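# Place the green block into the blue tray

## Task

Get the green block into the blue tray, keeping the robot upright and untilted and not pushing anything out of the work area.

## Robot and tools

ROBOT. A Rainbow Robotics RB-Y1: a wheeled base (two drive wheels, two rear casters, no sideways motion), a folding torso (the lower part is called the leg), a head, and two 7-joint arms, left and right, each with a gripper. The base is 0.58 m wide, extends 0.10 m in front of the drive axle and 0.57 m behind it, and sweeps a 0.58 m radius when spinning in place. Each wrist carries a camera case that sticks out sideways and can collide. Cameras: head_camera, left_wrist_camera, right_wrist_camera.

FRAMES. Base frame: origin on the floor between the drive wheels, x forward, y left, z up, metres. chest, left_hand and right_hand are printed in it. A hand point sits between the finger pads, 0.03 m back from the tips; fingers point along the hand's -z and close along its x. Printed hand positions can be off, more so at full reach or under load. base_odometry is in the frame the base had at scene start; it counts wheel turns only, so slips look like travel and bumps can turn the robot unseen. Heading is in rad, left positive.

TOOL move. Every argument except cameras and blocking forms one action. Allowed combinations: base and/or joints (optionally min_time_s, contact_limits); or target alone or with min_time_s; or contact_limits alone. An empty move just reports state and images.
- base: one velocity command {x_m_s, turn_rad_s, for_s}. x_m_s is forward speed in m/s (0, or 0.005 to 1.5 in magnitude, negative reverses); turn_rad_s is leftward turn rate in rad/s (0, or 0.02 to 1.509 in magnitude); for_s is how long it is sent, 0.1 to 5 s. These are velocities, not positions: travel is roughly speed times for_s (acceleration 0.4 m/s², turns 0.5 rad/s²), and the base coasts to rest afterward. Omitted velocities are 0.
- joints: absolute angle targets (rad) or opening (m), named individually, e.g. torso_squat_rad 0 to 1.2, torso_shift_rad -0.3 to 0.6, torso_pitch_rad -0.2 to 1.4 (positive bows forward), torso_yaw_rad -1.5 to 1.5 (lift both arms out 0.2 rad or more first), shoulder_pitch ±2.356 (negative swings forward/up), left_shoulder_roll 0 to 3.141 and right_shoulder_roll -3.141 to 0 (outward), shoulder_yaw ±2.094, elbow -2.617 to 0.01 (negative bends), forearm_roll ±3.141, wrist_pitch -1.57 to 1.919, hand_roll ±2.705, gripper_m 0 to 0.1 (pad gap), head_pan_rad ±0.523, head_tilt_rad -0.35 to 1.57 (positive looks down). Torso combos must also satisfy: squat+shift<=1.52; squat-shift+pitch<=1.57; shift+0.5pitch-0.4squat<=0.7; shift+0.3pitch-0.5squat<=0.39, else it stops partway (off_target).
- target: absolute pose for one hand: side ("left"/"right"), x, y, z in metres in the base frame (-3 to 3), quat_wxyz in the format the hand lines print. It is converted once into joint angles, so the hand follows an arc; split long moves into short steps. It cannot run while another move is still going.
- min_time_s: 0.1 to 8 s, the shortest duration of arm, head and torso motions. Fast bending with arms extended, loaded, or while driving can tip the robot.
- contact_limits: gripper current caps in mA, 200 to 672.5, per gripper; persists until changed.
- cameras: list of names or ["all"]; blocking: true (default) waits for rest, false returns within about 0.5 s.

To grip, command an opening at least 0.005 m below the object's width; off_target or done both mean it is holding.

OTHER TOOLS. wait(seconds 0 to 10, cameras) lets time pass and returns early once running moves settle. stop(cameras) brakes all your motions. zoom_image(camera, region [x0,y0,x1,y1] pixels, at most 504 each way) enlarges part of the latest image. finished_scene ends the scene; the block must stay in the tray without help.

RESULTS. move reads done, or the worst status. Hand statuses: reached (within 10 mm and 2°), short (with error), refused (with reason; later calls in the reply are then skipped). Joint words: off_target (resting away, may still push), time_out, contact_stop (torso only), limit_stop_at_<name> (self-collision guard or built-in limit), not_followed (arm-collision check withheld the command; "joint command not followed"), torque_fault, limit_stop_at_motor_heat. A stop you didn't order cancels the rest of the reply. on_its_own lists uncommanded behaviour. lidar_m: 12 ranges, 30° sectors counter-clockwise from straight ahead, at 0.23 m height. motor_effort: wheel load in %; over about 30 at rest suggests pushing. wheel_motors_off 1 means drives cut for 2 s after a stalled wheel. Joint torques, external torques and wrist force/torque are raw, offset and noisy.

AVOID. Falling or leaning so wheels lift; driving fast into furniture or catching the body under a table edge; arms striking or squeezing each other (a hard press ends the scene); hitting fixed objects hard; dropping the block from height or releasing it while moving; knocking items away. Joint torque limits: shoulders 61.6 N m, elbow 31.6, wrist joints 22; reaching one freezes the robot for 10 s. Holding arms stretched or straining heats motors; at 80 °C the arm brakes for 30 to 60 s. Each arm carries at most 3 kg.

Each tool is called after "Request:" as name(argument=value, ...) on one line, values as JSON.

## Session

Request:
move(joints={"head_tilt_rad":0.6}, cameras=["all"])

Scene clock: 0.77 s.
Joint torques (N m): left_arm=[-2.53 0.37 -0.11 -2.12 0.06 -0.39 0.07] | right_arm=[-3.84 -1.32 -0.69 -2.27 0.1 -0.7 0.08]
External joint torques (N m): left_arm=[0.1 -0.04 -0.16 -0.34 0.06 0.34 0.09] | right_arm=[-0.13 0.3 -0.58 -0.39 0.03 -0.15 0.07]
Wrist force (N): left_arm=[3.9 1.8 0.6] | right_arm=[-1.5 -1.1 -6.1]
Wrist torque (N m): left_arm=[0.58 1.36 -0.81] | right_arm=[0.14 -0.11 0.03]
Wrist force, peak (N): left_arm=[4.1 1.7 1.0] | right_arm=[-1.5 -1.6 -7.4]
move: done
base_odometry: x=+0.000 y=+0.000 heading=+0.000
lidar_m: 2.47 2.52 2.35 1.97 2.03 2.79 2.66 2.74 2.41 1.84 2.38 2.52
base_status: not commanded
joint_positions: torso_squat_rad=+0.350 torso_shift_rad=+0.000 torso_pitch_rad=+0.000 torso_yaw_rad=+0.000 left_shoulder_pitch_rad=+0.030 left_shoulder_roll_rad=+0.012 left_shoulder_yaw_rad=-0.032 left_elbow_rad=-0.292 left_forearm_roll_rad=+0.039 left_wrist_pitch_rad=-0.049 left_hand_roll_rad=+0.041 left_gripper_m=+0.101 right_shoulder_pitch_rad=-0.033 right_shoulder_roll_rad=-0.039 right_shoulder_yaw_rad=-0.011 right_elbow_rad=-0.279 right_forearm_roll_rad=-0.006 right_wrist_pitch_rad=+0.046 right_hand_roll_rad=-0.003 right_gripper_m=+0.100 head_pan_rad=+0.000 head_tilt_rad=+0.600
joint_status: all done
wheel_motors_off: 0
motor_effort: left_wheel=+2(2) right_wheel=-2(3)
chest: x=-0.2280 y=-0.0002 z=+1.2475 quat_wxyz=(+1.000, +0.000, +0.000, +0.000) (m; base frame)
left_hand: x=-0.0975 y=+0.2263 z=+0.5762 quat_wxyz=(+0.987, -0.001, -0.155, +0.028) (m; base frame)
right_hand: x=-0.0794 y=-0.2494 z=+0.5773 quat_wxyz=(+0.991, -0.019, -0.132, -0.002) (m; base frame)
pictures: head_camera, left_wrist_camera, right_wrist_camera
Images, in order (width x height): head_camera 896x504, left_wrist_camera 644x364, right_wrist_camera 644x364.

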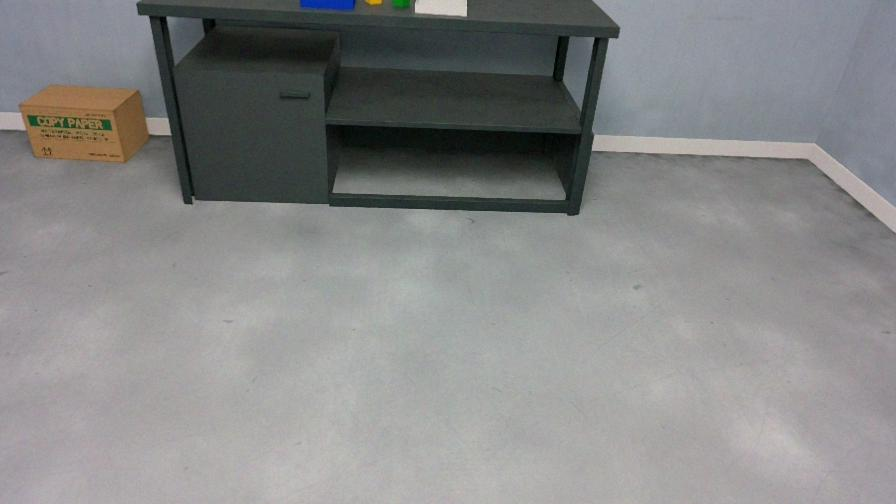

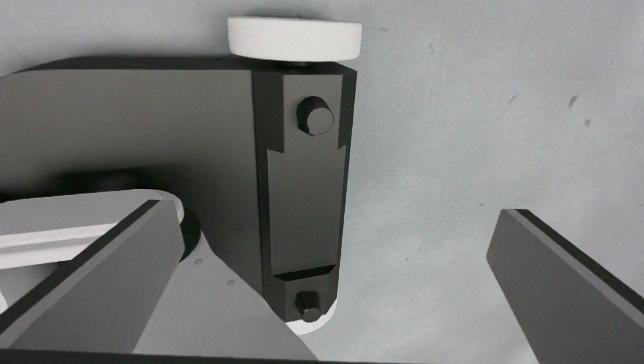

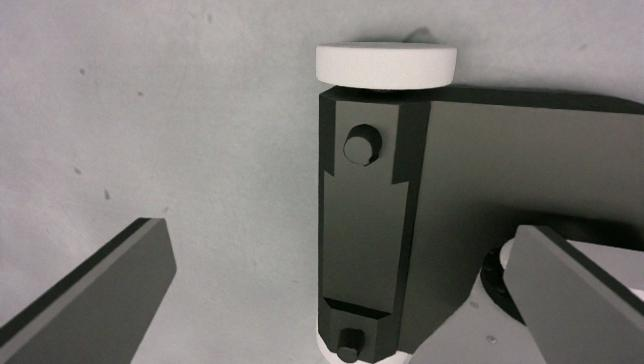

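Request:
move(base={"x_m_s":0.6,"for_s":2.2}, joints={"head_tilt_rad":0.6,"left_shoulder_roll_rad":0.3,"right_shoulder_roll_rad":-0.3}, cameras=["head_camera"])

Scene clock: 14.27 s.
Joint torques (N m): left_arm=[-2.68 7.82 0.59 -1.46 0.02 -0.47 0.02] | right_arm=[-3.58 -7.11 -1.66 -2.09 0.01 -0.67 0.23]
External joint torques (N m): left_arm=[-0.1 -0.99 -0.53 0.13 -0.05 0.23 0.04] | right_arm=[0.16 1.82 -0.73 -0.26 -0.07 -0.13 0.22]
Wrist force (N): left_arm=[3.8 0.4 0.5] | right_arm=[-1.5 0.8 -6.7]
Wrist torque (N m): left_arm=[0.65 1.31 -0.78] | right_arm=[-0.02 -0.11 0.06]
Wrist force, peak (N): left_arm=[4.1 2.7 0.3] | right_arm=[-2.0 -0.5 -7.6]
move: done
base_odometry: x=+1.320 y=+0.001 heading=+0.001
lidar_m: 1.57 1.19 2.06 1.93 2.11 2.78 3.98 3.31 2.14 2.25 2.31 1.30
base_status: done (sent for 2.2 of 2.2 s)
joint_positions: torso_squat_rad=+0.350 torso_shift_rad=+0.000 torso_pitch_rad=+0.000 torso_yaw_rad=+0.000 left_shoulder_pitch_rad=+0.030 left_shoulder_roll_rad=+0.300 left_shoulder_yaw_rad=-0.032 left_elbow_rad=-0.292 left_forearm_roll_rad=+0.039 left_wrist_pitch_rad=-0.049 left_hand_roll_rad=+0.041 left_gripper_m=+0.101 right_shoulder_pitch_rad=-0.033 right_shoulder_roll_rad=-0.300 right_shoulder_yaw_rad=-0.011 right_elbow_rad=-0.279 right_forearm_roll_rad=-0.006 right_wrist_pitch_rad=+0.046 right_hand_roll_rad=-0.003 right_gripper_m=+0.100 head_pan_rad=+0.000 head_tilt_rad=+0.600
joint_status: all done
wheel_motors_off: 0
motor_effort: left_wheel=+6(31) right_wheel=-9(22)
chest: x=-0.2280 y=-0.0002 z=+1.2475 quat_wxyz=(+1.000, +0.000, +0.000, +0.000) (m; base frame)
left_hand: x=-0.0987 y=+0.4385 z=+0.6085 quat_wxyz=(+0.978, +0.140, -0.156, +0.001) (m; base frame)
right_hand: x=-0.0782 y=-0.4429 z=+0.6108 quat_wxyz=(+0.980, -0.148, -0.132, +0.011) (m; base frame)
pictures: head_camera
Images, in order (width x height): head_camera 896x504.

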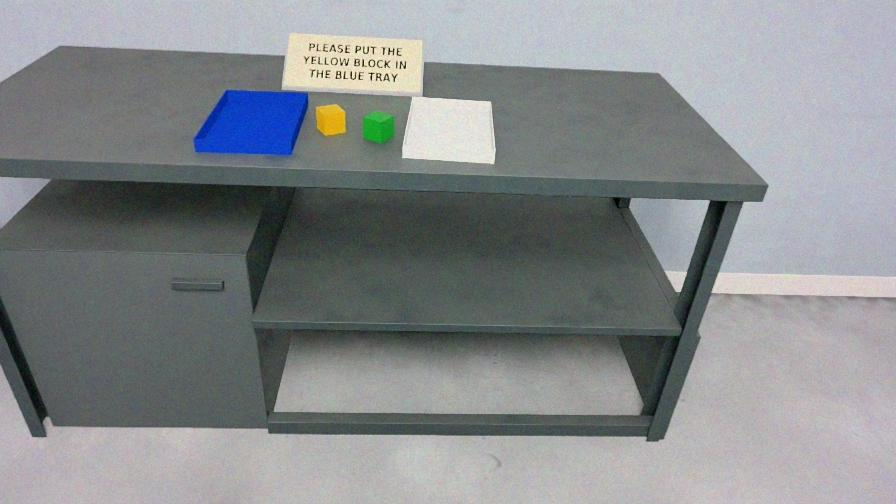

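Request:
move(target={"side":"left","x":0.36,"y":0.2,"z":1.15,"quat_wxyz":[1,0,0,0]})

Request:
move(base={"x_m_s":0.4,"for_s":1.95}, joints={"head_tilt_rad":0.75}, cameras=["all"])

Scene clock: 32.53 s.
Joint torques (N m): left_arm=[-24.71 9.21 -0.33 -7.38 -0.23 -0.56 0.05] | right_arm=[-3.67 -7.39 -1.98 -2.24 0.05 -0.72 0.1]
External joint torques (N m): left_arm=[1.97 -0.5 -1.66 0.94 -0.21 0.02 0.07] | right_arm=[0.07 1.53 -1.06 -0.4 -0.04 -0.18 0.09]
Wrist force (N): left_arm=[4.1 1.5 -0.6] | right_arm=[-1.6 0.9 -7.1]
Wrist torque (N m): left_arm=[0.63 1.35 -0.89] | right_arm=[-0.04 -0.11 0.04]
Wrist force, peak (N): left_arm=[6.3 0.5 0.4] | right_arm=[-2.2 0.8 -7.3]
move: short
base_odometry: x=+1.320 y=+0.001 heading=+0.001
lidar_m: 1.58 1.19 2.06 1.93 2.11 2.78 3.98 3.32 2.15 2.25 2.31 1.31
base_status: not commanded
joint_positions: torso_squat_rad=+0.350 torso_shift_rad=+0.000 torso_pitch_rad=+0.000 torso_yaw_rad=+0.000 left_shoulder_pitch_rad=-1.538 left_shoulder_roll_rad=+0.371 left_shoulder_yaw_rad=-0.184 left_elbow_rad=-0.267 left_forearm_roll_rad=+0.530 left_wrist_pitch_rad=+1.540 left_hand_roll_rad=+0.104 left_gripper_m=+0.101 right_shoulder_pitch_rad=-0.033 right_shoulder_roll_rad=-0.300 right_shoulder_yaw_rad=-0.011 right_elbow_rad=-0.279 right_forearm_roll_rad=-0.006 right_wrist_pitch_rad=+0.046 right_hand_roll_rad=-0.003 right_gripper_m=+0.100 head_pan_rad=+0.000 head_tilt_rad=+0.600
joint_status: all done
wheel_motors_off: 0
motor_effort: left_wheel=+6(8) right_wheel=-9(10)
chest: x=-0.2280 y=-0.0002 z=+1.2475 quat_wxyz=(+1.000, +0.000, +0.000, +0.000) (m; base frame)
left_hand: x=+0.3595 y=+0.1998 z=+1.1506 quat_wxyz=(+0.993, -0.004, -0.119, +0.000) (m; base frame)
left_hand_status: short (checked arc, as near as the solve gets, planned for 1.4 s): 1 mm and 13.6 deg off. The place is met; only the turn is off.
right_hand: x=-0.0783 y=-0.4429 z=+0.6108 quat_wxyz=(+0.980, -0.148, -0.132, +0.011) (m; base frame)
pictures: none

Scene clock: 36.07 s.
Joint torques (N m): left_arm=[-25.62 8.99 -0.13 -7.59 -0.33 -0.34 0.01] | right_arm=[-3.72 -7.52 -1.78 -2.12 0 -0.71 0.19]
External joint torques (N m): left_arm=[1.06 -0.72 -1.47 0.71 -0.31 0.24 0.03] | right_arm=[0.02 1.4 -0.85 -0.29 -0.08 -0.17 0.18]
Wrist force (N): left_arm=[4.4 2.4 -0.1] | right_arm=[-1.8 1.1 -6.2]
Wrist torque (N m): left_arm=[0.49 1.39 -0.90] | right_arm=[-0.03 -0.18 0.05]
Wrist force, peak (N): left_arm=[4.7 2.4 0.3] | right_arm=[-1.8 0.3 -7.4]
move: done
base_odometry: x=+2.107 y=+0.002 heading=+0.002
lidar_m: 0.99 0.55 0.52 2.00 2.02 2.93 4.76 2.65 2.33 2.23 0.75 0.99
base_status: done (sent for 1.97 of 1.97 s)
joint_positions: torso_squat_rad=+0.350 torso_shift_rad=+0.000 torso_pitch_rad=+0.000 torso_yaw_rad=+0.000 left_shoulder_pitch_rad=-1.538 left_shoulder_roll_rad=+0.371 left_shoulder_yaw_rad=-0.184 left_elbow_rad=-0.267 left_forearm_roll_rad=+0.530 left_wrist_pitch_rad=+1.540 left_hand_roll_rad=+0.104 left_gripper_m=+0.101 right_shoulder_pitch_rad=-0.033 right_shoulder_roll_rad=-0.300 right_shoulder_yaw_rad=-0.011 right_elbow_rad=-0.279 right_forearm_roll_rad=-0.006 right_wrist_pitch_rad=+0.046 right_hand_roll_rad=-0.003 right_gripper_m=+0.100 head_pan_rad=+0.000 head_tilt_rad=+0.750
joint_status: all done
wheel_motors_off: 0
motor_effort: left_wheel=+6(24) right_wheel=-9(19)
chest: x=-0.2280 y=-0.0002 z=+1.2475 quat_wxyz=(+1.000, +0.000, +0.000, +0.000) (m; base frame)
left_hand: x=+0.3594 y=+0.1999 z=+1.1505 quat_wxyz=(+0.993, -0.004, -0.118, +0.000) (m; base frame)
right_hand: x=-0.0783 y=-0.4429 z=+0.6108 quat_wxyz=(+0.980, -0.148, -0.132, +0.011) (m; base frame)
pictures: head_camera, left_wrist_camera, right_wrist_camera
Images, in order (width x height): head_camera 896x504, left_wrist_camera 644x364, right_wrist_camera 644x364.

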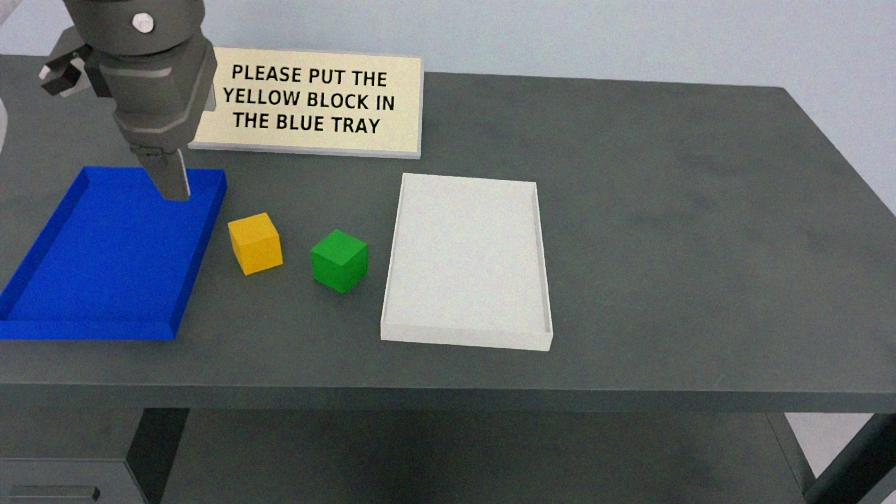

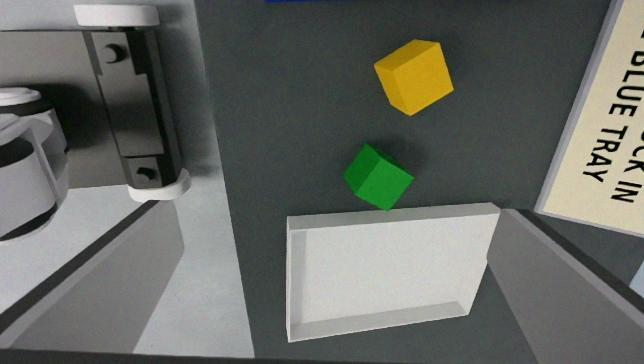

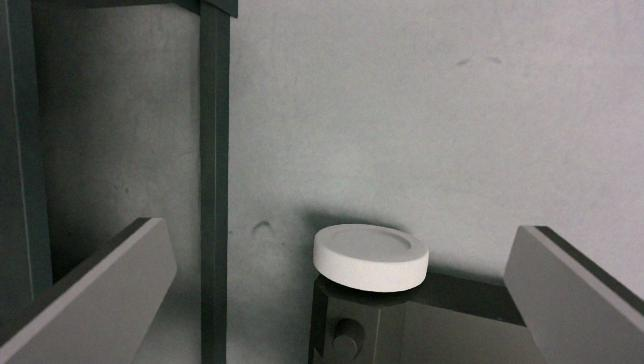

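Request:
move(target={"side":"left","x":0.46,"y":0.145,"z":1.05,"quat_wxyz":[1,0,0,0]}, cameras=["head_camera","left_wrist_camera"])

Request:
zoom_image(camera="head_camera", region=[150, 120, 550, 350])

Scene clock: 55.27 s.
Joint torques (N m): left_arm=[-27.48 9.47 0.47 -9 -0.46 -0.94 -0.04] | right_arm=[-3.97 -7.5 -1.55 -2.24 0.07 -0.75 0.16]
External joint torques (N m): left_arm=[-0.76 0.95 -0.89 -0.01 -0.38 0.62 0.01] | right_arm=[-0.22 1.42 -0.63 -0.41 -0.01 -0.21 0.14]
Wrist force (N): left_arm=[0.3 2.8 1.5] | right_arm=[-1.3 0.4 -6.5]
Wrist torque (N m): left_arm=[0.49 1.05 -0.89] | right_arm=[0.04 -0.08 0.03]
Wrist force, peak (N): left_arm=[4.7 2.5 2.0] | right_arm=[-1.5 0.5 -7.7]
move: short
base_odometry: x=+2.107 y=+0.002 heading=+0.002
lidar_m: 0.99 0.56 0.51 1.99 2.02 2.93 4.76 2.64 2.34 2.23 0.75 1.00
base_status: not commanded
joint_positions: torso_squat_rad=+0.350 torso_shift_rad=+0.000 torso_pitch_rad=+0.000 torso_yaw_rad=+0.000 left_shoulder_pitch_rad=-1.265 left_shoulder_roll_rad=+0.200 left_shoulder_yaw_rad=-0.229 left_elbow_rad=-0.267 left_forearm_roll_rad=+0.433 left_wrist_pitch_rad=+0.646 left_hand_roll_rad=+0.224 left_gripper_m=+0.101 right_shoulder_pitch_rad=-0.033 right_shoulder_roll_rad=-0.300 right_shoulder_yaw_rad=-0.011 right_elbow_rad=-0.279 right_forearm_roll_rad=-0.006 right_wrist_pitch_rad=+0.046 right_hand_roll_rad=-0.003 right_gripper_m=+0.100 head_pan_rad=+0.000 head_tilt_rad=+0.750
joint_status: all done
wheel_motors_off: 0
motor_effort: left_wheel=+6(7) right_wheel=-9(9)
chest: x=-0.2280 y=-0.0002 z=+1.2475 quat_wxyz=(+1.000, +0.000, +0.000, +0.000) (m; base frame)
left_hand: x=+0.4587 y=+0.1450 z=+1.0505 quat_wxyz=(+0.917, -0.043, -0.397, +0.000) (m; base frame)
left_hand_status: short (checked arc, as near as the solve gets, planned for 0.8 s): 1 mm and 47.1 deg off. The place is met; only the turn is off.
right_hand: x=-0.0783 y=-0.4429 z=+0.6108 quat_wxyz=(+0.980, -0.148, -0.132, +0.011) (m; base frame)
pictures: head_camera, left_wrist_camera
Images, in order (width x height): head_camera 896x504, left_wrist_camera 644x364.

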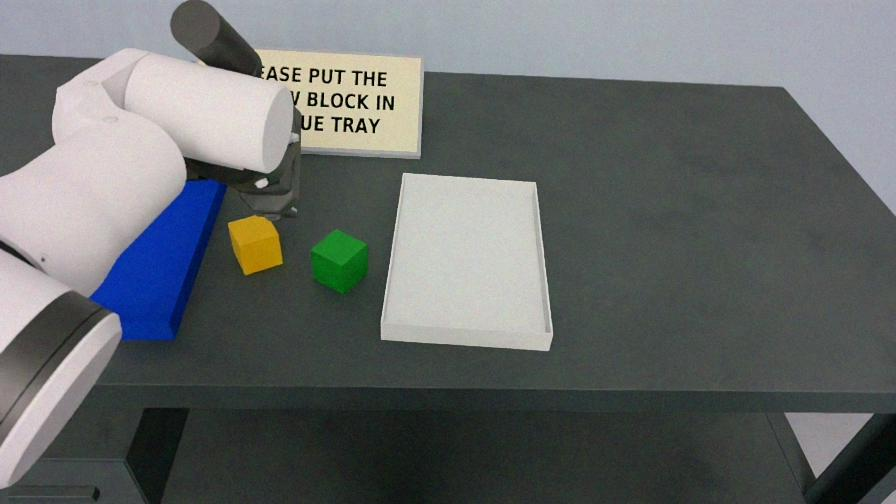

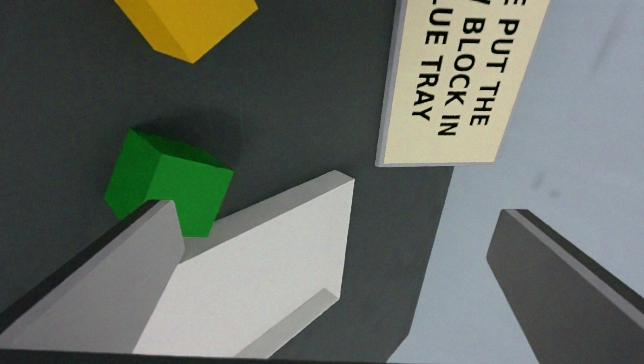

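Scaled by 1.260.

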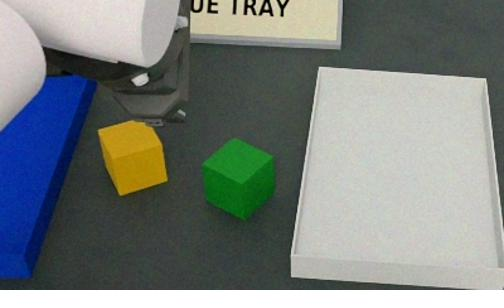

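Request:
move(target={"side":"left","x":0.3,"y":0.2,"z":1.15,"quat_wxyz":[1,0,0,0]})

Request:
move(joints={"torso_shift_rad":0.45}, min_time_s=1.5, cameras=["head_camera","left_wrist_camera"])

Scene clock: 67.17 s.
Joint torques (N m): left_arm=[-25.1 8.19 1.92 -7.21 0.15 -0.06 -0.01] | right_arm=[-3.89 -7.44 -1.9 -2.08 0.08 -0.72 0.22]
External joint torques (N m): left_arm=[1.08 -1.33 0.41 0.66 0.13 0.02 -0.01] | right_arm=[-0.15 1.48 -0.98 -0.24 0 -0.18 0.2]
Wrist force (N): left_arm=[5.5 2.0 0.1] | right_arm=[-1.8 0.9 -6.0]
Wrist torque (N m): left_arm=[0.57 1.42 -0.77] | right_arm=[0.01 -0.16 0.04]
Wrist force, peak (N): left_arm=[5.9 2.2 -0.4] | right_arm=[-1.1 0.7 -7.5]
move: done
base_odometry: x=+2.107 y=+0.002 heading=+0.002
lidar_m: 0.99 0.56 0.52 1.99 2.03 2.93 4.76 2.63 2.32 2.23 0.75 1.00
base_status: not commanded
joint_positions: torso_squat_rad=+0.350 torso_shift_rad=+0.000 torso_pitch_rad=+0.000 torso_yaw_rad=+0.000 left_shoulder_pitch_rad=-1.526 left_shoulder_roll_rad=+0.375 left_shoulder_yaw_rad=-0.171 left_elbow_rad=-0.320 left_forearm_roll_rad=+0.540 left_wrist_pitch_rad=+1.829 left_hand_roll_rad=+0.123 left_gripper_m=+0.101 right_shoulder_pitch_rad=-0.033 right_shoulder_roll_rad=-0.300 right_shoulder_yaw_rad=-0.011 right_elbow_rad=-0.279 right_forearm_roll_rad=-0.006 right_wrist_pitch_rad=+0.046 right_hand_roll_rad=-0.003 right_gripper_m=+0.100 head_pan_rad=+0.000 head_tilt_rad=+0.750
joint_status: all done
wheel_motors_off: 0
motor_effort: left_wheel=+6(7) right_wheel=-8(9)
chest: x=-0.2281 y=-0.0002 z=+1.2475 quat_wxyz=(+1.000, +0.000, +0.000, +0.000) (m; base frame)
left_hand: x=+0.3005 y=+0.2001 z=+1.1504 quat_wxyz=(+1.000, +0.000, +0.008, +0.000) (m; base frame)
left_hand_status: reached (checked arc, planned for 1.0 s): 1 mm and 0.9 deg off.
right_hand: x=-0.0783 y=-0.4429 z=+0.6108 quat_wxyz=(+0.980, -0.148, -0.132, +0.011) (m; base frame)
pictures: none

Scene clock: 69.23 s.
Joint torques (N m): left_arm=[-25.4 8.43 2.11 -7.39 0.3 -0.11 0.06] | right_arm=[-3.32 -7.69 -1.86 -2.1 -0.01 -0.76 0.11]
External joint torques (N m): left_arm=[0.78 -1.09 0.61 0.48 0.28 -0.04 0.06] | right_arm=[0.4 1.24 -0.93 -0.27 -0.09 -0.22 0.1]
Wrist force (N): left_arm=[5.8 1.5 0.7] | right_arm=[-1.4 0.9 -6.6]
Wrist torque (N m): left_arm=[0.63 1.46 -0.76] | right_arm=[-0.04 -0.11 0.02]
Wrist force, peak (N): left_arm=[6.8 1.9 -0.3] | right_arm=[-1.9 0.7 -6.9]
move: done
base_odometry: x=+2.107 y=+0.002 heading=+0.002
lidar_m: 0.99 0.55 0.52 1.99 2.03 2.93 4.76 2.64 2.33 2.24 0.76 1.00
base_status: not commanded
joint_positions: torso_squat_rad=+0.350 torso_shift_rad=+0.450 torso_pitch_rad=+0.000 torso_yaw_rad=+0.000 left_shoulder_pitch_rad=-1.526 left_shoulder_roll_rad=+0.375 left_shoulder_yaw_rad=-0.171 left_elbow_rad=-0.320 left_forearm_roll_rad=+0.540 left_wrist_pitch_rad=+1.829 left_hand_roll_rad=+0.123 left_gripper_m=+0.101 right_shoulder_pitch_rad=-0.033 right_shoulder_roll_rad=-0.300 right_shoulder_yaw_rad=-0.011 right_elbow_rad=-0.279 right_forearm_roll_rad=-0.006 right_wrist_pitch_rad=+0.046 right_hand_roll_rad=-0.003 right_gripper_m=+0.100 head_pan_rad=+0.000 head_tilt_rad=+0.750
joint_status: all done
wheel_motors_off: 0
motor_effort: left_wheel=+4(11) right_wheel=-6(15)
chest: x=+0.0580 y=-0.0002 z=+1.1820 quat_wxyz=(+1.000, +0.000, +0.000, +0.000) (m; base frame)
left_hand: x=+0.5865 y=+0.2001 z=+1.0849 quat_wxyz=(+1.000, +0.000, +0.008, +0.000) (m; base frame)
right_hand: x=+0.2078 y=-0.4429 z=+0.5453 quat_wxyz=(+0.980, -0.148, -0.132, +0.011) (m; base frame)
pictures: head_camera, left_wrist_camera
Images, in order (width x height): head_camera 896x504, left_wrist_camera 644x364.

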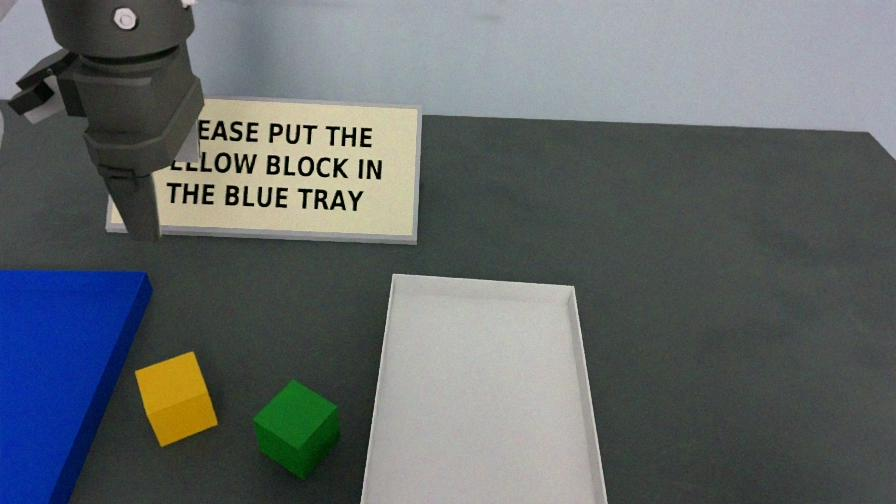

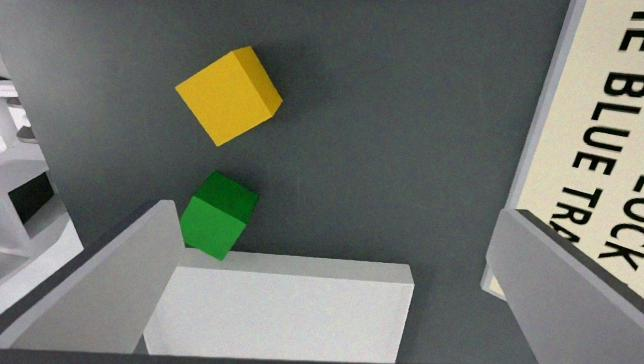

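Request:
move(target={"side":"left","x":0.48,"y":0.15,"z":1.06,"quat_wxyz":[0.964,0,0,-0.267]}, cameras=["head_camera","left_wrist_camera"])

Scene clock: 79.87 s.
Joint torques (N m): left_arm=[-21.35 6.89 10.61 0.92 -0.33 0.13 -0.28] | right_arm=[-3.74 -7.7 -1.93 -2.06 0.11 -0.73 0.07]
External joint torques (N m): left_arm=[0.21 -1.07 0.08 -0.43 -0.37 0.21 -0.28] | right_arm=[-0.01 1.22 -1.01 -0.23 0.03 -0.19 0.06]
Wrist force (N): left_arm=[5.3 1.9 -0.4] | right_arm=[-1.5 0.8 -6.4]
Wrist torque (N m): left_arm=[0.56 1.39 -0.89] | right_arm=[-0.04 -0.11 0.01]
Wrist force, peak (N): left_arm=[6.6 1.9 -0.5] | right_arm=[-2.3 0.3 -7.1]
move: done
base_odometry: x=+2.107 y=+0.002 heading=+0.002
lidar_m: 0.99 0.55 0.51 2.00 2.02 2.93 4.75 2.64 2.34 2.23 0.76 0.99
base_status: not commanded
joint_positions: torso_squat_rad=+0.350 torso_shift_rad=+0.450 torso_pitch_rad=+0.000 torso_yaw_rad=+0.000 left_shoulder_pitch_rad=-1.513 left_shoulder_roll_rad=+0.923 left_shoulder_yaw_rad=-1.302 left_elbow_rad=-1.510 left_forearm_roll_rad=+1.723 left_wrist_pitch_rad=+1.526 left_hand_roll_rad=+0.398 left_gripper_m=+0.101 right_shoulder_pitch_rad=-0.033 right_shoulder_roll_rad=-0.300 right_shoulder_yaw_rad=-0.011 right_elbow_rad=-0.279 right_forearm_roll_rad=-0.006 right_wrist_pitch_rad=+0.046 right_hand_roll_rad=-0.003 right_gripper_m=+0.100 head_pan_rad=+0.000 head_tilt_rad=+0.750
joint_status: all done
wheel_motors_off: 0
motor_effort: left_wheel=+4(5) right_wheel=-5(6)
chest: x=+0.0580 y=-0.0002 z=+1.1820 quat_wxyz=(+1.000, +0.000, +0.000, +0.000) (m; base frame)
left_hand: x=+0.4796 y=+0.1495 z=+1.0608 quat_wxyz=(+0.963, -0.002, +0.004, -0.268) (m; base frame)
left_hand_status: reached (checked arc, planned for 1.3 s): 1 mm and 0.5 deg off.
right_hand: x=+0.2078 y=-0.4428 z=+0.5453 quat_wxyz=(+0.980, -0.148, -0.132, +0.011) (m; base frame)
pictures: head_camera, left_wrist_camera
Images, in order (width x height): head_camera 896x504, left_wrist_camera 644x364.

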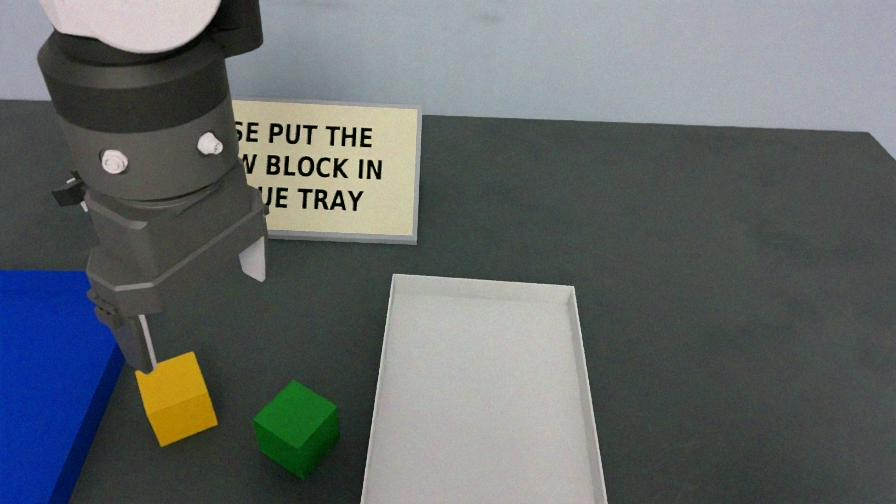

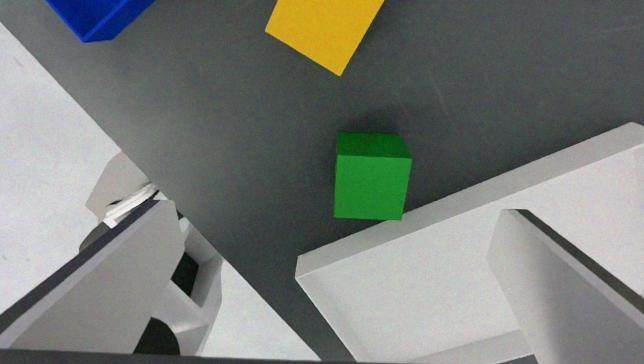

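Request:
move(joints={"head_tilt_rad":0.95,"left_gripper_m":0.08})

Request:
move(target={"side":"left","x":0.486,"y":0.112,"z":1.0,"quat_wxyz":[0.964,0,0,-0.267]}, cameras=["head_camera","left_wrist_camera"])

Scene clock: 88.53 s.
Joint torques (N m): left_arm=[-21.08 7.22 10.64 0.99 -0.17 0.05 -0.23] | right_arm=[-3.45 -7.7 -1.63 -2.27 0.03 -0.71 0.09]
External joint torques (N m): left_arm=[0.48 -0.74 0.1 -0.36 -0.21 0.13 -0.23] | right_arm=[0.27 1.22 -0.7 -0.44 -0.05 -0.16 0.08]
Wrist force (N): left_arm=[6.1 2.0 0.0] | right_arm=[-1.7 0.3 -6.6]
Wrist torque (N m): left_arm=[0.56 1.50 -0.87] | right_arm=[0.02 -0.13 0.02]
Wrist force, peak (N): left_arm=[6.4 2.4 -0.5] | right_arm=[-1.2 0.8 -7.1]
move: done
base_odometry: x=+2.107 y=+0.002 heading=+0.002
lidar_m: 0.99 0.56 0.52 1.99 2.02 2.95 4.75 2.63 2.33 2.24 0.77 1.00
base_status: not commanded
joint_positions: torso_squat_rad=+0.350 torso_shift_rad=+0.450 torso_pitch_rad=+0.000 torso_yaw_rad=+0.000 left_shoulder_pitch_rad=-1.513 left_shoulder_roll_rad=+0.923 left_shoulder_yaw_rad=-1.302 left_elbow_rad=-1.510 left_forearm_roll_rad=+1.723 left_wrist_pitch_rad=+1.526 left_hand_roll_rad=+0.398 left_gripper_m=+0.080 right_shoulder_pitch_rad=-0.033 right_shoulder_roll_rad=-0.300 right_shoulder_yaw_rad=-0.011 right_elbow_rad=-0.279 right_forearm_roll_rad=-0.006 right_wrist_pitch_rad=+0.046 right_hand_roll_rad=-0.003 right_gripper_m=+0.100 head_pan_rad=+0.000 head_tilt_rad=+0.950
joint_status: all done
wheel_motors_off: 0
motor_effort: left_wheel=+4(4) right_wheel=-5(6)
chest: x=+0.0580 y=-0.0002 z=+1.1820 quat_wxyz=(+1.000, +0.000, +0.000, +0.000) (m; base frame)
left_hand: x=+0.4796 y=+0.1495 z=+1.0608 quat_wxyz=(+0.963, -0.002, +0.004, -0.268) (m; base frame)
right_hand: x=+0.2078 y=-0.4428 z=+0.5453 quat_wxyz=(+0.980, -0.148, -0.132, +0.011) (m; base frame)
pictures: none

Scene clock: 89.60 s.
Joint torques (N m): left_arm=[-21.72 8.35 10.38 0.99 0.16 0.11 -0.04] | right_arm=[-3.56 -7.73 -1.76 -2.13 0.07 -0.82 0.04]
External joint torques (N m): left_arm=[0.48 0.37 -0.01 0.3 0.14 0.19 -0.04] | right_arm=[0.16 1.19 -0.84 -0.3 -0.01 -0.27 0.03]
Wrist force (N): left_arm=[5.3 1.7 -0.2] | right_arm=[-1.3 0.4 -6.8]
Wrist torque (N m): left_arm=[0.59 1.43 -0.93] | right_arm=[0.05 -0.10 0.05]
Wrist force, peak (N): left_arm=[6.5 2.1 0.2] | right_arm=[-0.9 1.1 -7.1]
move: done
base_odometry: x=+2.107 y=+0.002 heading=+0.002
lidar_m: 0.99 0.55 0.52 2.00 2.02 2.94 4.76 2.64 2.32 2.23 0.76 1.00
base_status: not commanded
joint_positions: torso_squat_rad=+0.350 torso_shift_rad=+0.450 torso_pitch_rad=+0.000 torso_yaw_rad=+0.000 left_shoulder_pitch_rad=-1.450 left_shoulder_roll_rad=+0.769 left_shoulder_yaw_rad=-1.359 left_elbow_rad=-1.439 left_forearm_roll_rad=+1.626 left_wrist_pitch_rad=+1.420 left_hand_roll_rad=+0.456 left_gripper_m=+0.080 right_shoulder_pitch_rad=-0.033 right_shoulder_roll_rad=-0.300 right_shoulder_yaw_rad=-0.011 right_elbow_rad=-0.279 right_forearm_roll_rad=-0.006 right_wrist_pitch_rad=+0.046 right_hand_roll_rad=-0.003 right_gripper_m=+0.100 head_pan_rad=+0.000 head_tilt_rad=+0.950
joint_status: all done
wheel_motors_off: 0
motor_effort: left_wheel=+4(5) right_wheel=-4(6)
chest: x=+0.0580 y=-0.0002 z=+1.1820 quat_wxyz=(+1.000, +0.000, +0.000, +0.000) (m; base frame)
left_hand: x=+0.4853 y=+0.1122 z=+1.0005 quat_wxyz=(+0.964, +0.000, -0.001, -0.267) (m; base frame)
left_hand_status: reached (checked arc, planned for 0.5 s): 1 mm and 0.1 deg off.
right_hand: x=+0.2078 y=-0.4428 z=+0.5453 quat_wxyz=(+0.980, -0.148, -0.132, +0.011) (m; base frame)
pictures: head_camera, left_wrist_camera
Images, in order (width x height): head_camera 896x504, left_wrist_camera 644x364.

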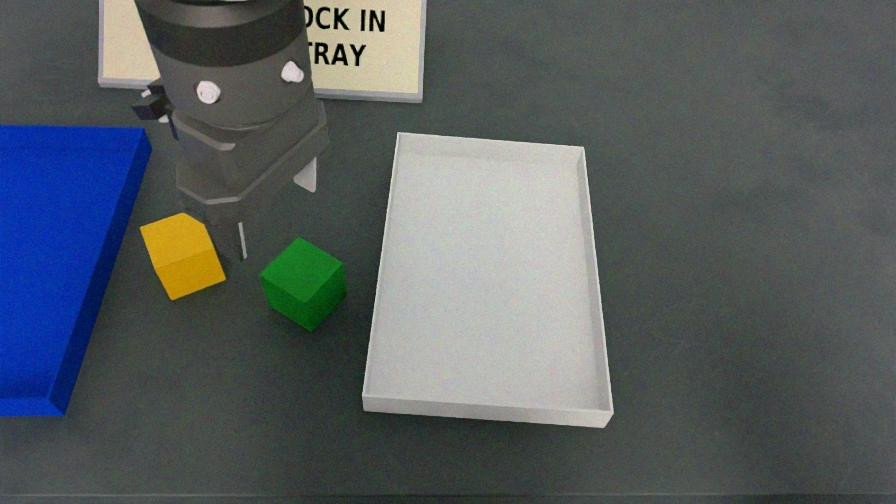

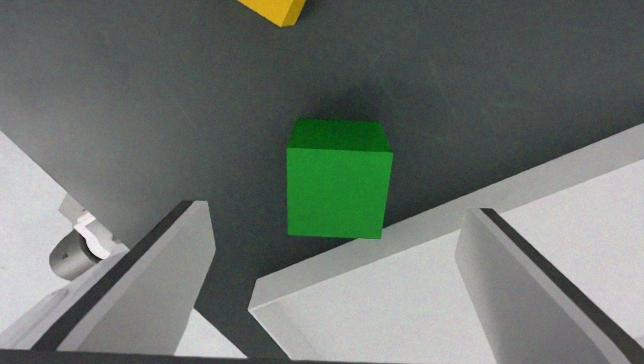

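Request:
move(target={"side":"left","x":0.475,"y":0.093,"z":0.963,"quat_wxyz":[0.964,0,0,-0.267]}, cameras=["head_camera","left_wrist_camera"])

Request:
zoom_image(camera="head_camera", region=[180, 130, 480, 350])

Scene clock: 113.30 s.
Joint torques (N m): left_arm=[-21.59 7.66 10.09 0.26 0.03 0.28 -0.13] | right_arm=[-3.47 -7.94 -1.78 -2.26 0.07 -0.65 0.16]
External joint torques (N m): left_arm=[0.43 0 -0.2 0.01 0.01 0.36 -0.13] | right_arm=[0.25 0.98 -0.85 -0.43 -0.02 -0.1 0.14]
Wrist force (N): left_arm=[6.2 1.7 0.3] | right_arm=[-1.3 0.7 -6.7]
Wrist torque (N m): left_arm=[0.60 1.52 -0.92] | right_arm=[-0.01 -0.07 0.04]
Wrist force, peak (N): left_arm=[6.5 2.1 -0.3] | right_arm=[-1.5 1.7 -7.4]
move: done
base_odometry: x=+2.107 y=+0.002 heading=+0.002
lidar_m: 0.99 0.55 0.51 2.00 2.02 2.93 4.75 2.63 2.34 2.24 0.75 1.00
base_status: not commanded
joint_positions: torso_squat_rad=+0.350 torso_shift_rad=+0.450 torso_pitch_rad=+0.000 torso_yaw_rad=+0.000 left_shoulder_pitch_rad=-1.404 left_shoulder_roll_rad=+0.700 left_shoulder_yaw_rad=-1.396 left_elbow_rad=-1.440 left_forearm_roll_rad=+1.569 left_wrist_pitch_rad=+1.358 left_hand_roll_rad=+0.516 left_gripper_m=+0.080 right_shoulder_pitch_rad=-0.033 right_shoulder_roll_rad=-0.300 right_shoulder_yaw_rad=-0.011 right_elbow_rad=-0.279 right_forearm_roll_rad=-0.006 right_wrist_pitch_rad=+0.046 right_hand_roll_rad=-0.003 right_gripper_m=+0.100 head_pan_rad=+0.000 head_tilt_rad=+0.950
joint_status: all done
wheel_motors_off: 0
motor_effort: left_wheel=+4(5) right_wheel=-4(6)
chest: x=+0.0580 y=-0.0002 z=+1.1820 quat_wxyz=(+1.000, +0.000, +0.000, +0.000) (m; base frame)
left_hand: x=+0.4750 y=+0.0929 z=+0.9633 quat_wxyz=(+0.964, +0.000, +0.000, -0.267) (m; base frame)
left_hand_status: reached (checked arc, planned for 0.3 s): 0 mm and 0.0 deg off.
right_hand: x=+0.2077 y=-0.4428 z=+0.5453 quat_wxyz=(+0.980, -0.148, -0.132, +0.011) (m; base frame)
pictures: head_camera, left_wrist_camera
Images, in order (width x height): head_camera 896x504, left_wrist_camera 644x364.

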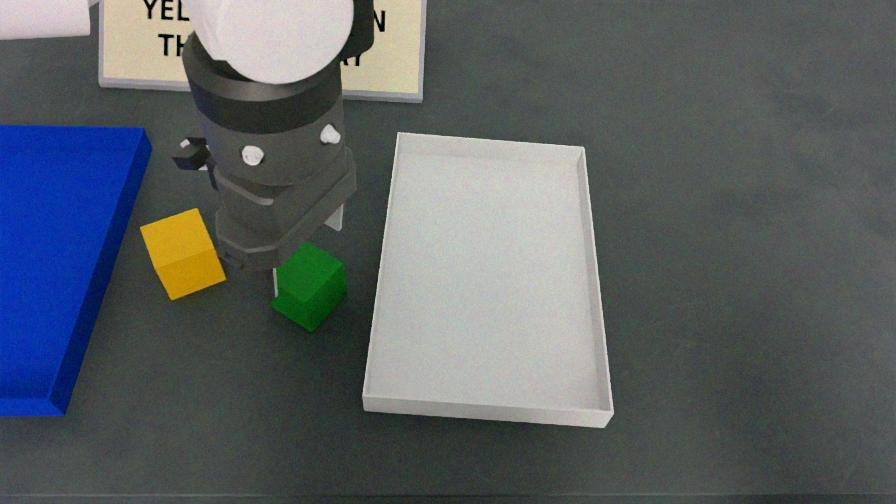

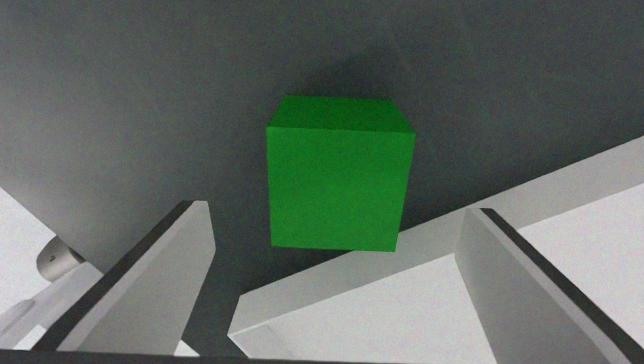

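Scaled by 1.680.

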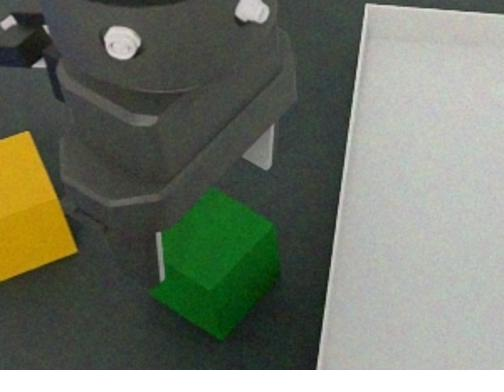

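Request:
move(target={"side":"left","x":0.478,"y":0.098,"z":0.928,"quat_wxyz":[0.964,0,0,-0.267]}, cameras=["head_camera","left_wrist_camera"])

Request:
move(joints={"left_gripper_m":0.03}, cameras=["head_camera","left_wrist_camera"])

Scene clock: 118.40 s.
Joint torques (N m): left_arm=[-22.71 6.77 10.2 0.02 -0.01 -0.04 0] | right_arm=[-3.72 -7.83 -1.65 -2.13 0.11 -0.75 0.19]
External joint torques (N m): left_arm=[-0.61 -0.76 0.21 0.07 -0.03 0.04 0] | right_arm=[0 1.08 -0.73 -0.3 0.03 -0.21 0.18]
Wrist force (N): left_arm=[6.0 2.4 -0.1] | right_arm=[-0.9 1.4 -6.5]
Wrist torque (N m): left_arm=[0.48 1.49 -0.74] | right_arm=[-0.09 -0.10 0.06]
Wrist force, peak (N): left_arm=[6.4 1.9 0.2] | right_arm=[-1.4 0.9 -7.3]
move: done
base_odometry: x=+2.107 y=+0.002 heading=+0.002
lidar_m: 0.99 0.55 0.52 2.00 2.03 2.93 4.76 2.64 2.34 2.24 0.75 0.99
base_status: not commanded
joint_positions: torso_squat_rad=+0.350 torso_shift_rad=+0.450 torso_pitch_rad=+0.000 torso_yaw_rad=+0.000 left_shoulder_pitch_rad=-1.347 left_shoulder_roll_rad=+0.667 left_shoulder_yaw_rad=-1.429 left_elbow_rad=-1.385 left_forearm_roll_rad=+1.526 left_wrist_pitch_rad=+1.298 left_hand_roll_rad=+0.486 left_gripper_m=+0.080 right_shoulder_pitch_rad=-0.033 right_shoulder_roll_rad=-0.300 right_shoulder_yaw_rad=-0.011 right_elbow_rad=-0.279 right_forearm_roll_rad=-0.006 right_wrist_pitch_rad=+0.046 right_hand_roll_rad=-0.003 right_gripper_m=+0.100 head_pan_rad=+0.000 head_tilt_rad=+0.950
joint_status: all done
wheel_motors_off: 0
motor_effort: left_wheel=+4(4) right_wheel=-5(6)
chest: x=+0.0580 y=-0.0002 z=+1.1820 quat_wxyz=(+1.000, +0.000, +0.000, +0.000) (m; base frame)
left_hand: x=+0.4780 y=+0.0981 z=+0.9281 quat_wxyz=(+0.964, +0.000, +0.000, -0.267) (m; base frame)
left_hand_status: reached (checked arc, planned for 0.3 s): 0 mm and 0.0 deg off.
right_hand: x=+0.2078 y=-0.4428 z=+0.5453 quat_wxyz=(+0.980, -0.148, -0.132, +0.011) (m; base frame)
pictures: head_camera, left_wrist_camera
Images, in order (width x height): head_camera 896x504, left_wrist_camera 644x364.

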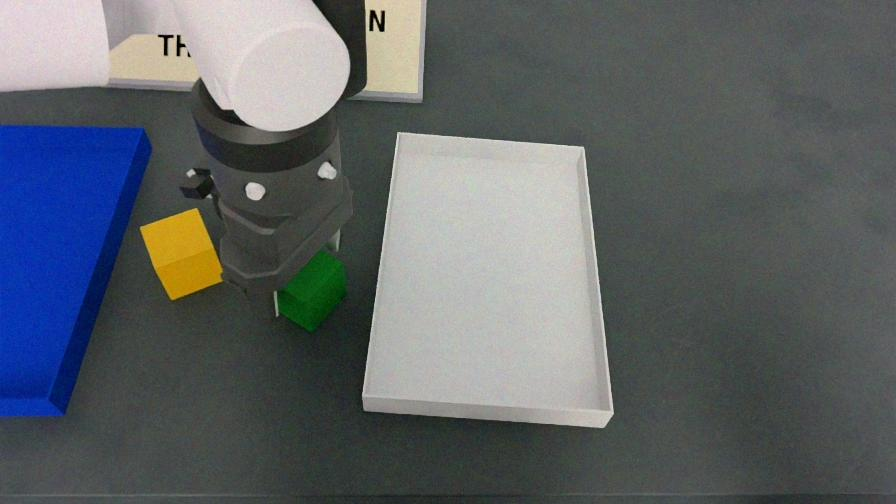

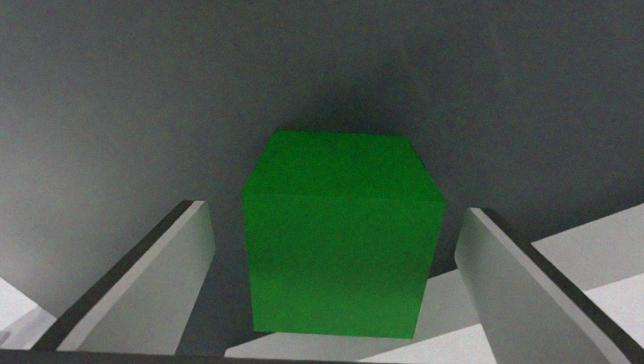

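Scene clock: 119.47 s.
Joint torques (N m): left_arm=[-22.94 7.58 10.13 0.04 -0.04 0.16 -0.04] | right_arm=[-3.76 -7.77 -1.82 -2.04 0.11 -0.7 0.2]
External joint torques (N m): left_arm=[-0.84 0.05 0.14 0.09 -0.07 0.24 -0.04] | right_arm=[-0.04 1.15 -0.89 -0.21 0.03 -0.15 0.19]
Wrist force (N): left_arm=[5.7 2.4 -0.9] | right_arm=[-0.9 1.0 -6.5]
Wrist torque (N m): left_arm=[0.52 1.46 -0.74] | right_arm=[-0.05 -0.05 0.03]
Wrist force, peak (N): left_arm=[6.2 2.1 -0.4] | right_arm=[-2.3 0.7 -7.1]
move: off_target
base_odometry: x=+2.107 y=+0.002 heading=+0.002
lidar_m: 0.99 0.55 0.51 2.00 2.02 2.94 4.75 2.65 2.34 2.23 0.74 0.99
base_status: not commanded
joint_positions: torso_squat_rad=+0.350 torso_shift_rad=+0.450 torso_pitch_rad=+0.000 torso_yaw_rad=+0.000 left_shoulder_pitch_rad=-1.347 left_shoulder_roll_rad=+0.667 left_shoulder_yaw_rad=-1.429 left_elbow_rad=-1.385 left_forearm_roll_rad=+1.526 left_wrist_pitch_rad=+1.298 left_hand_roll_rad=+0.486 left_gripper_m=+0.050 right_shoulder_pitch_rad=-0.033 right_shoulder_roll_rad=-0.300 right_shoulder_yaw_rad=-0.011 right_elbow_rad=-0.279 right_forearm_roll_rad=-0.006 right_wrist_pitch_rad=+0.046 right_hand_roll_rad=-0.003 right_gripper_m=+0.100 head_pan_rad=+0.000 head_tilt_rad=+0.950
joint_status: left_gripper_m off_target (ended at +0.050, target +0.030)
wheel_motors_off: 0
motor_effort: left_wheel=+3(4) right_wheel=-5(5)
chest: x=+0.0580 y=-0.0002 z=+1.1820 quat_wxyz=(+1.000, +0.000, +0.000, +0.000) (m; base frame)
left_hand: x=+0.4780 y=+0.0981 z=+0.9281 quat_wxyz=(+0.964, +0.000, +0.000, -0.267) (m; base frame)
right_hand: x=+0.2078 y=-0.4428 z=+0.5453 quat_wxyz=(+0.980, -0.148, -0.132, +0.011) (m; base frame)
pictures: head_camera, left_wrist_camera
Images, in order (width x height): head_camera 896x504, left_wrist_camera 644x364.

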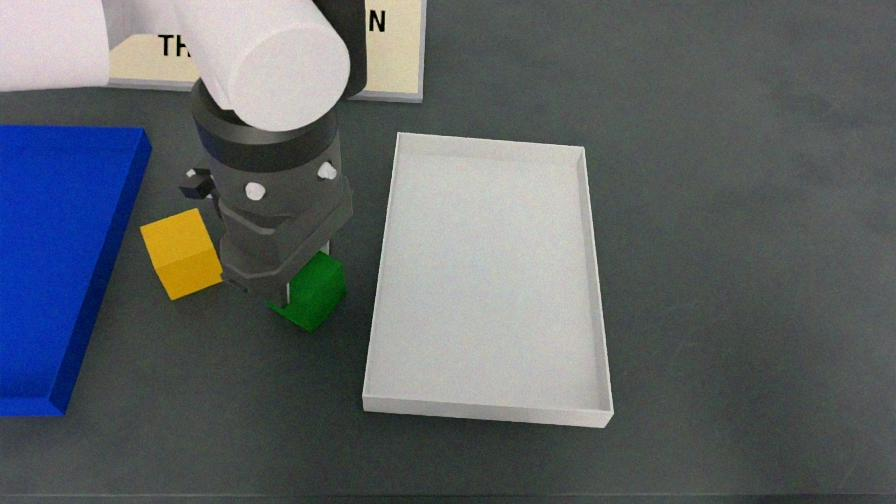

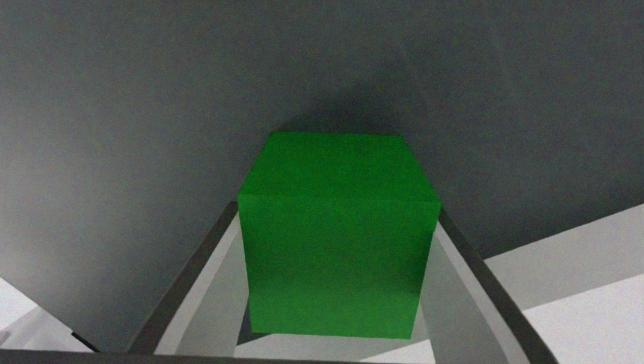

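Request:
move(target={"side":"left","x":0.478,"y":0.1,"z":1.06,"quat_wxyz":[0.964,0,0,-0.267]})

Request:
move(target={"side":"left","x":0.5,"y":0.39,"z":1.04,"quat_wxyz":[0.964,0,0,-0.267]}, cameras=["head_camera","left_wrist_camera"])

Scene clock: 128.43 s.
Joint torques (N m): left_arm=[-20.87 7.1 9.67 0.96 -0.27 -0.08 0.1] | right_arm=[-3.6 -7.95 -1.61 -2.13 0.13 -0.74 0.11]
External joint torques (N m): left_arm=[1.07 -0.88 -0.78 -0.34 -0.29 0 0.1] | right_arm=[0.12 0.97 -0.68 -0.3 0.05 -0.19 0.1]
Wrist force (N): left_arm=[5.8 2.2 -0.8] | right_arm=[-1.0 0.6 -6.2]
Wrist torque (N m): left_arm=[0.54 1.44 -0.88] | right_arm=[0.03 -0.03 0.06]
Wrist force, peak (N): left_arm=[7.3 2.5 -2.8] | right_arm=[-1.2 0.3 -7.4]
move: done
base_odometry: x=+2.107 y=+0.002 heading=+0.002
lidar_m: 0.99 0.54 0.52 2.00 2.03 2.93 4.76 2.63 2.34 2.23 0.75 1.00
base_status: not commanded
joint_positions: torso_squat_rad=+0.350 torso_shift_rad=+0.450 torso_pitch_rad=+0.000 torso_yaw_rad=+0.000 left_shoulder_pitch_rad=-1.555 left_shoulder_roll_rad=+0.791 left_shoulder_yaw_rad=-1.303 left_elbow_rad=-1.462 left_forearm_roll_rad=+1.709 left_wrist_pitch_rad=+1.529 left_hand_roll_rad=+0.492 left_gripper_m=+0.050 right_shoulder_pitch_rad=-0.033 right_shoulder_roll_rad=-0.300 right_shoulder_yaw_rad=-0.011 right_elbow_rad=-0.279 right_forearm_roll_rad=-0.006 right_wrist_pitch_rad=+0.046 right_hand_roll_rad=-0.003 right_gripper_m=+0.100 head_pan_rad=+0.000 head_tilt_rad=+0.950
joint_status: all done
wheel_motors_off: 0
motor_effort: left_wheel=+4(4) right_wheel=-5(6)
chest: x=+0.0580 y=-0.0002 z=+1.1820 quat_wxyz=(+1.000, +0.000, +0.000, +0.000) (m; base frame)
left_hand: x=+0.4782 y=+0.0999 z=+1.0603 quat_wxyz=(+0.964, +0.000, +0.000, -0.267) (m; base frame)
left_hand_status: reached (checked arc, planned for 0.5 s): 0 mm and 0.0 deg off.
right_hand: x=+0.2078 y=-0.4428 z=+0.5453 quat_wxyz=(+0.980, -0.148, -0.132, +0.011) (m; base frame)
pictures: none

Scene clock: 130.27 s.
Joint torques (N m): left_arm=[-21.33 9.35 9.96 1.29 0.24 -0.02 0.18] | right_arm=[-3.53 -8.07 -1.99 -2.03 0.05 -0.78 0.16]
External joint torques (N m): left_arm=[-1.21 -1.12 0.41 -0.43 0.22 0.1 0.18] | right_arm=[0.2 0.85 -1.07 -0.2 -0.03 -0.24 0.15]
Wrist force (N): left_arm=[5.5 2.0 -0.9] | right_arm=[-1.4 0.7 -6.4]
Wrist torque (N m): left_arm=[0.54 1.44 -0.82] | right_arm=[-0.06 -0.09 0.07]
Wrist force, peak (N): left_arm=[7.0 0.6 -1.5] | right_arm=[-1.9 0.4 -7.0]
move: done
base_odometry: x=+2.107 y=+0.002 heading=+0.002
lidar_m: 1.00 0.55 0.51 2.00 2.02 2.94 4.76 2.64 2.33 2.23 0.76 1.00
base_status: not commanded
joint_positions: torso_squat_rad=+0.350 torso_shift_rad=+0.450 torso_pitch_rad=+0.000 torso_yaw_rad=+0.000 left_shoulder_pitch_rad=-1.311 left_shoulder_roll_rad=+1.269 left_shoulder_yaw_rad=-1.318 left_elbow_rad=-1.207 left_forearm_roll_rad=+1.747 left_wrist_pitch_rad=+1.464 left_hand_roll_rad=-0.291 left_gripper_m=+0.050 right_shoulder_pitch_rad=-0.033 right_shoulder_roll_rad=-0.300 right_shoulder_yaw_rad=-0.011 right_elbow_rad=-0.279 right_forearm_roll_rad=-0.006 right_wrist_pitch_rad=+0.046 right_hand_roll_rad=-0.003 right_gripper_m=+0.100 head_pan_rad=+0.000 head_tilt_rad=+0.950
joint_status: all done
wheel_motors_off: 0
motor_effort: left_wheel=+4(8) right_wheel=-5(7)
chest: x=+0.0580 y=-0.0002 z=+1.1820 quat_wxyz=(+1.000, +0.000, +0.000, +0.000) (m; base frame)
left_hand: x=+0.4998 y=+0.3901 z=+1.0401 quat_wxyz=(+0.964, +0.000, -0.001, -0.267) (m; base frame)
left_hand_status: reached (checked arc, planned for 0.8 s): 0 mm and 0.1 deg off.
right_hand: x=+0.2078 y=-0.4427 z=+0.5453 quat_wxyz=(+0.980, -0.148, -0.132, +0.011) (m; base frame)
pictures: head_camera, left_wrist_camera
Images, in order (width x height): head_camera 896x504, left_wrist_camera 644x364.

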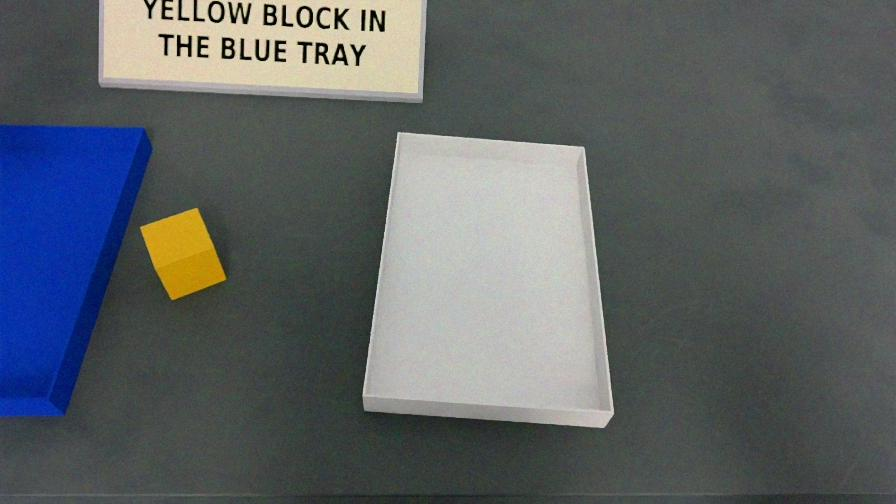

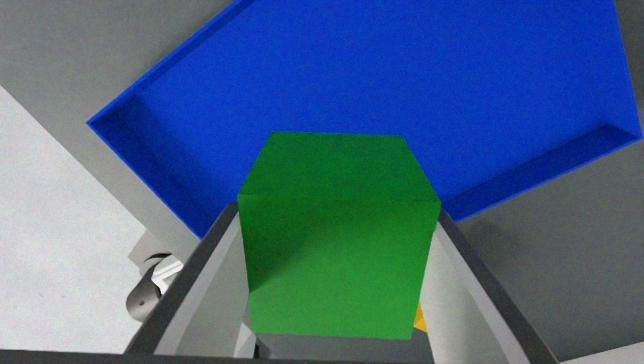

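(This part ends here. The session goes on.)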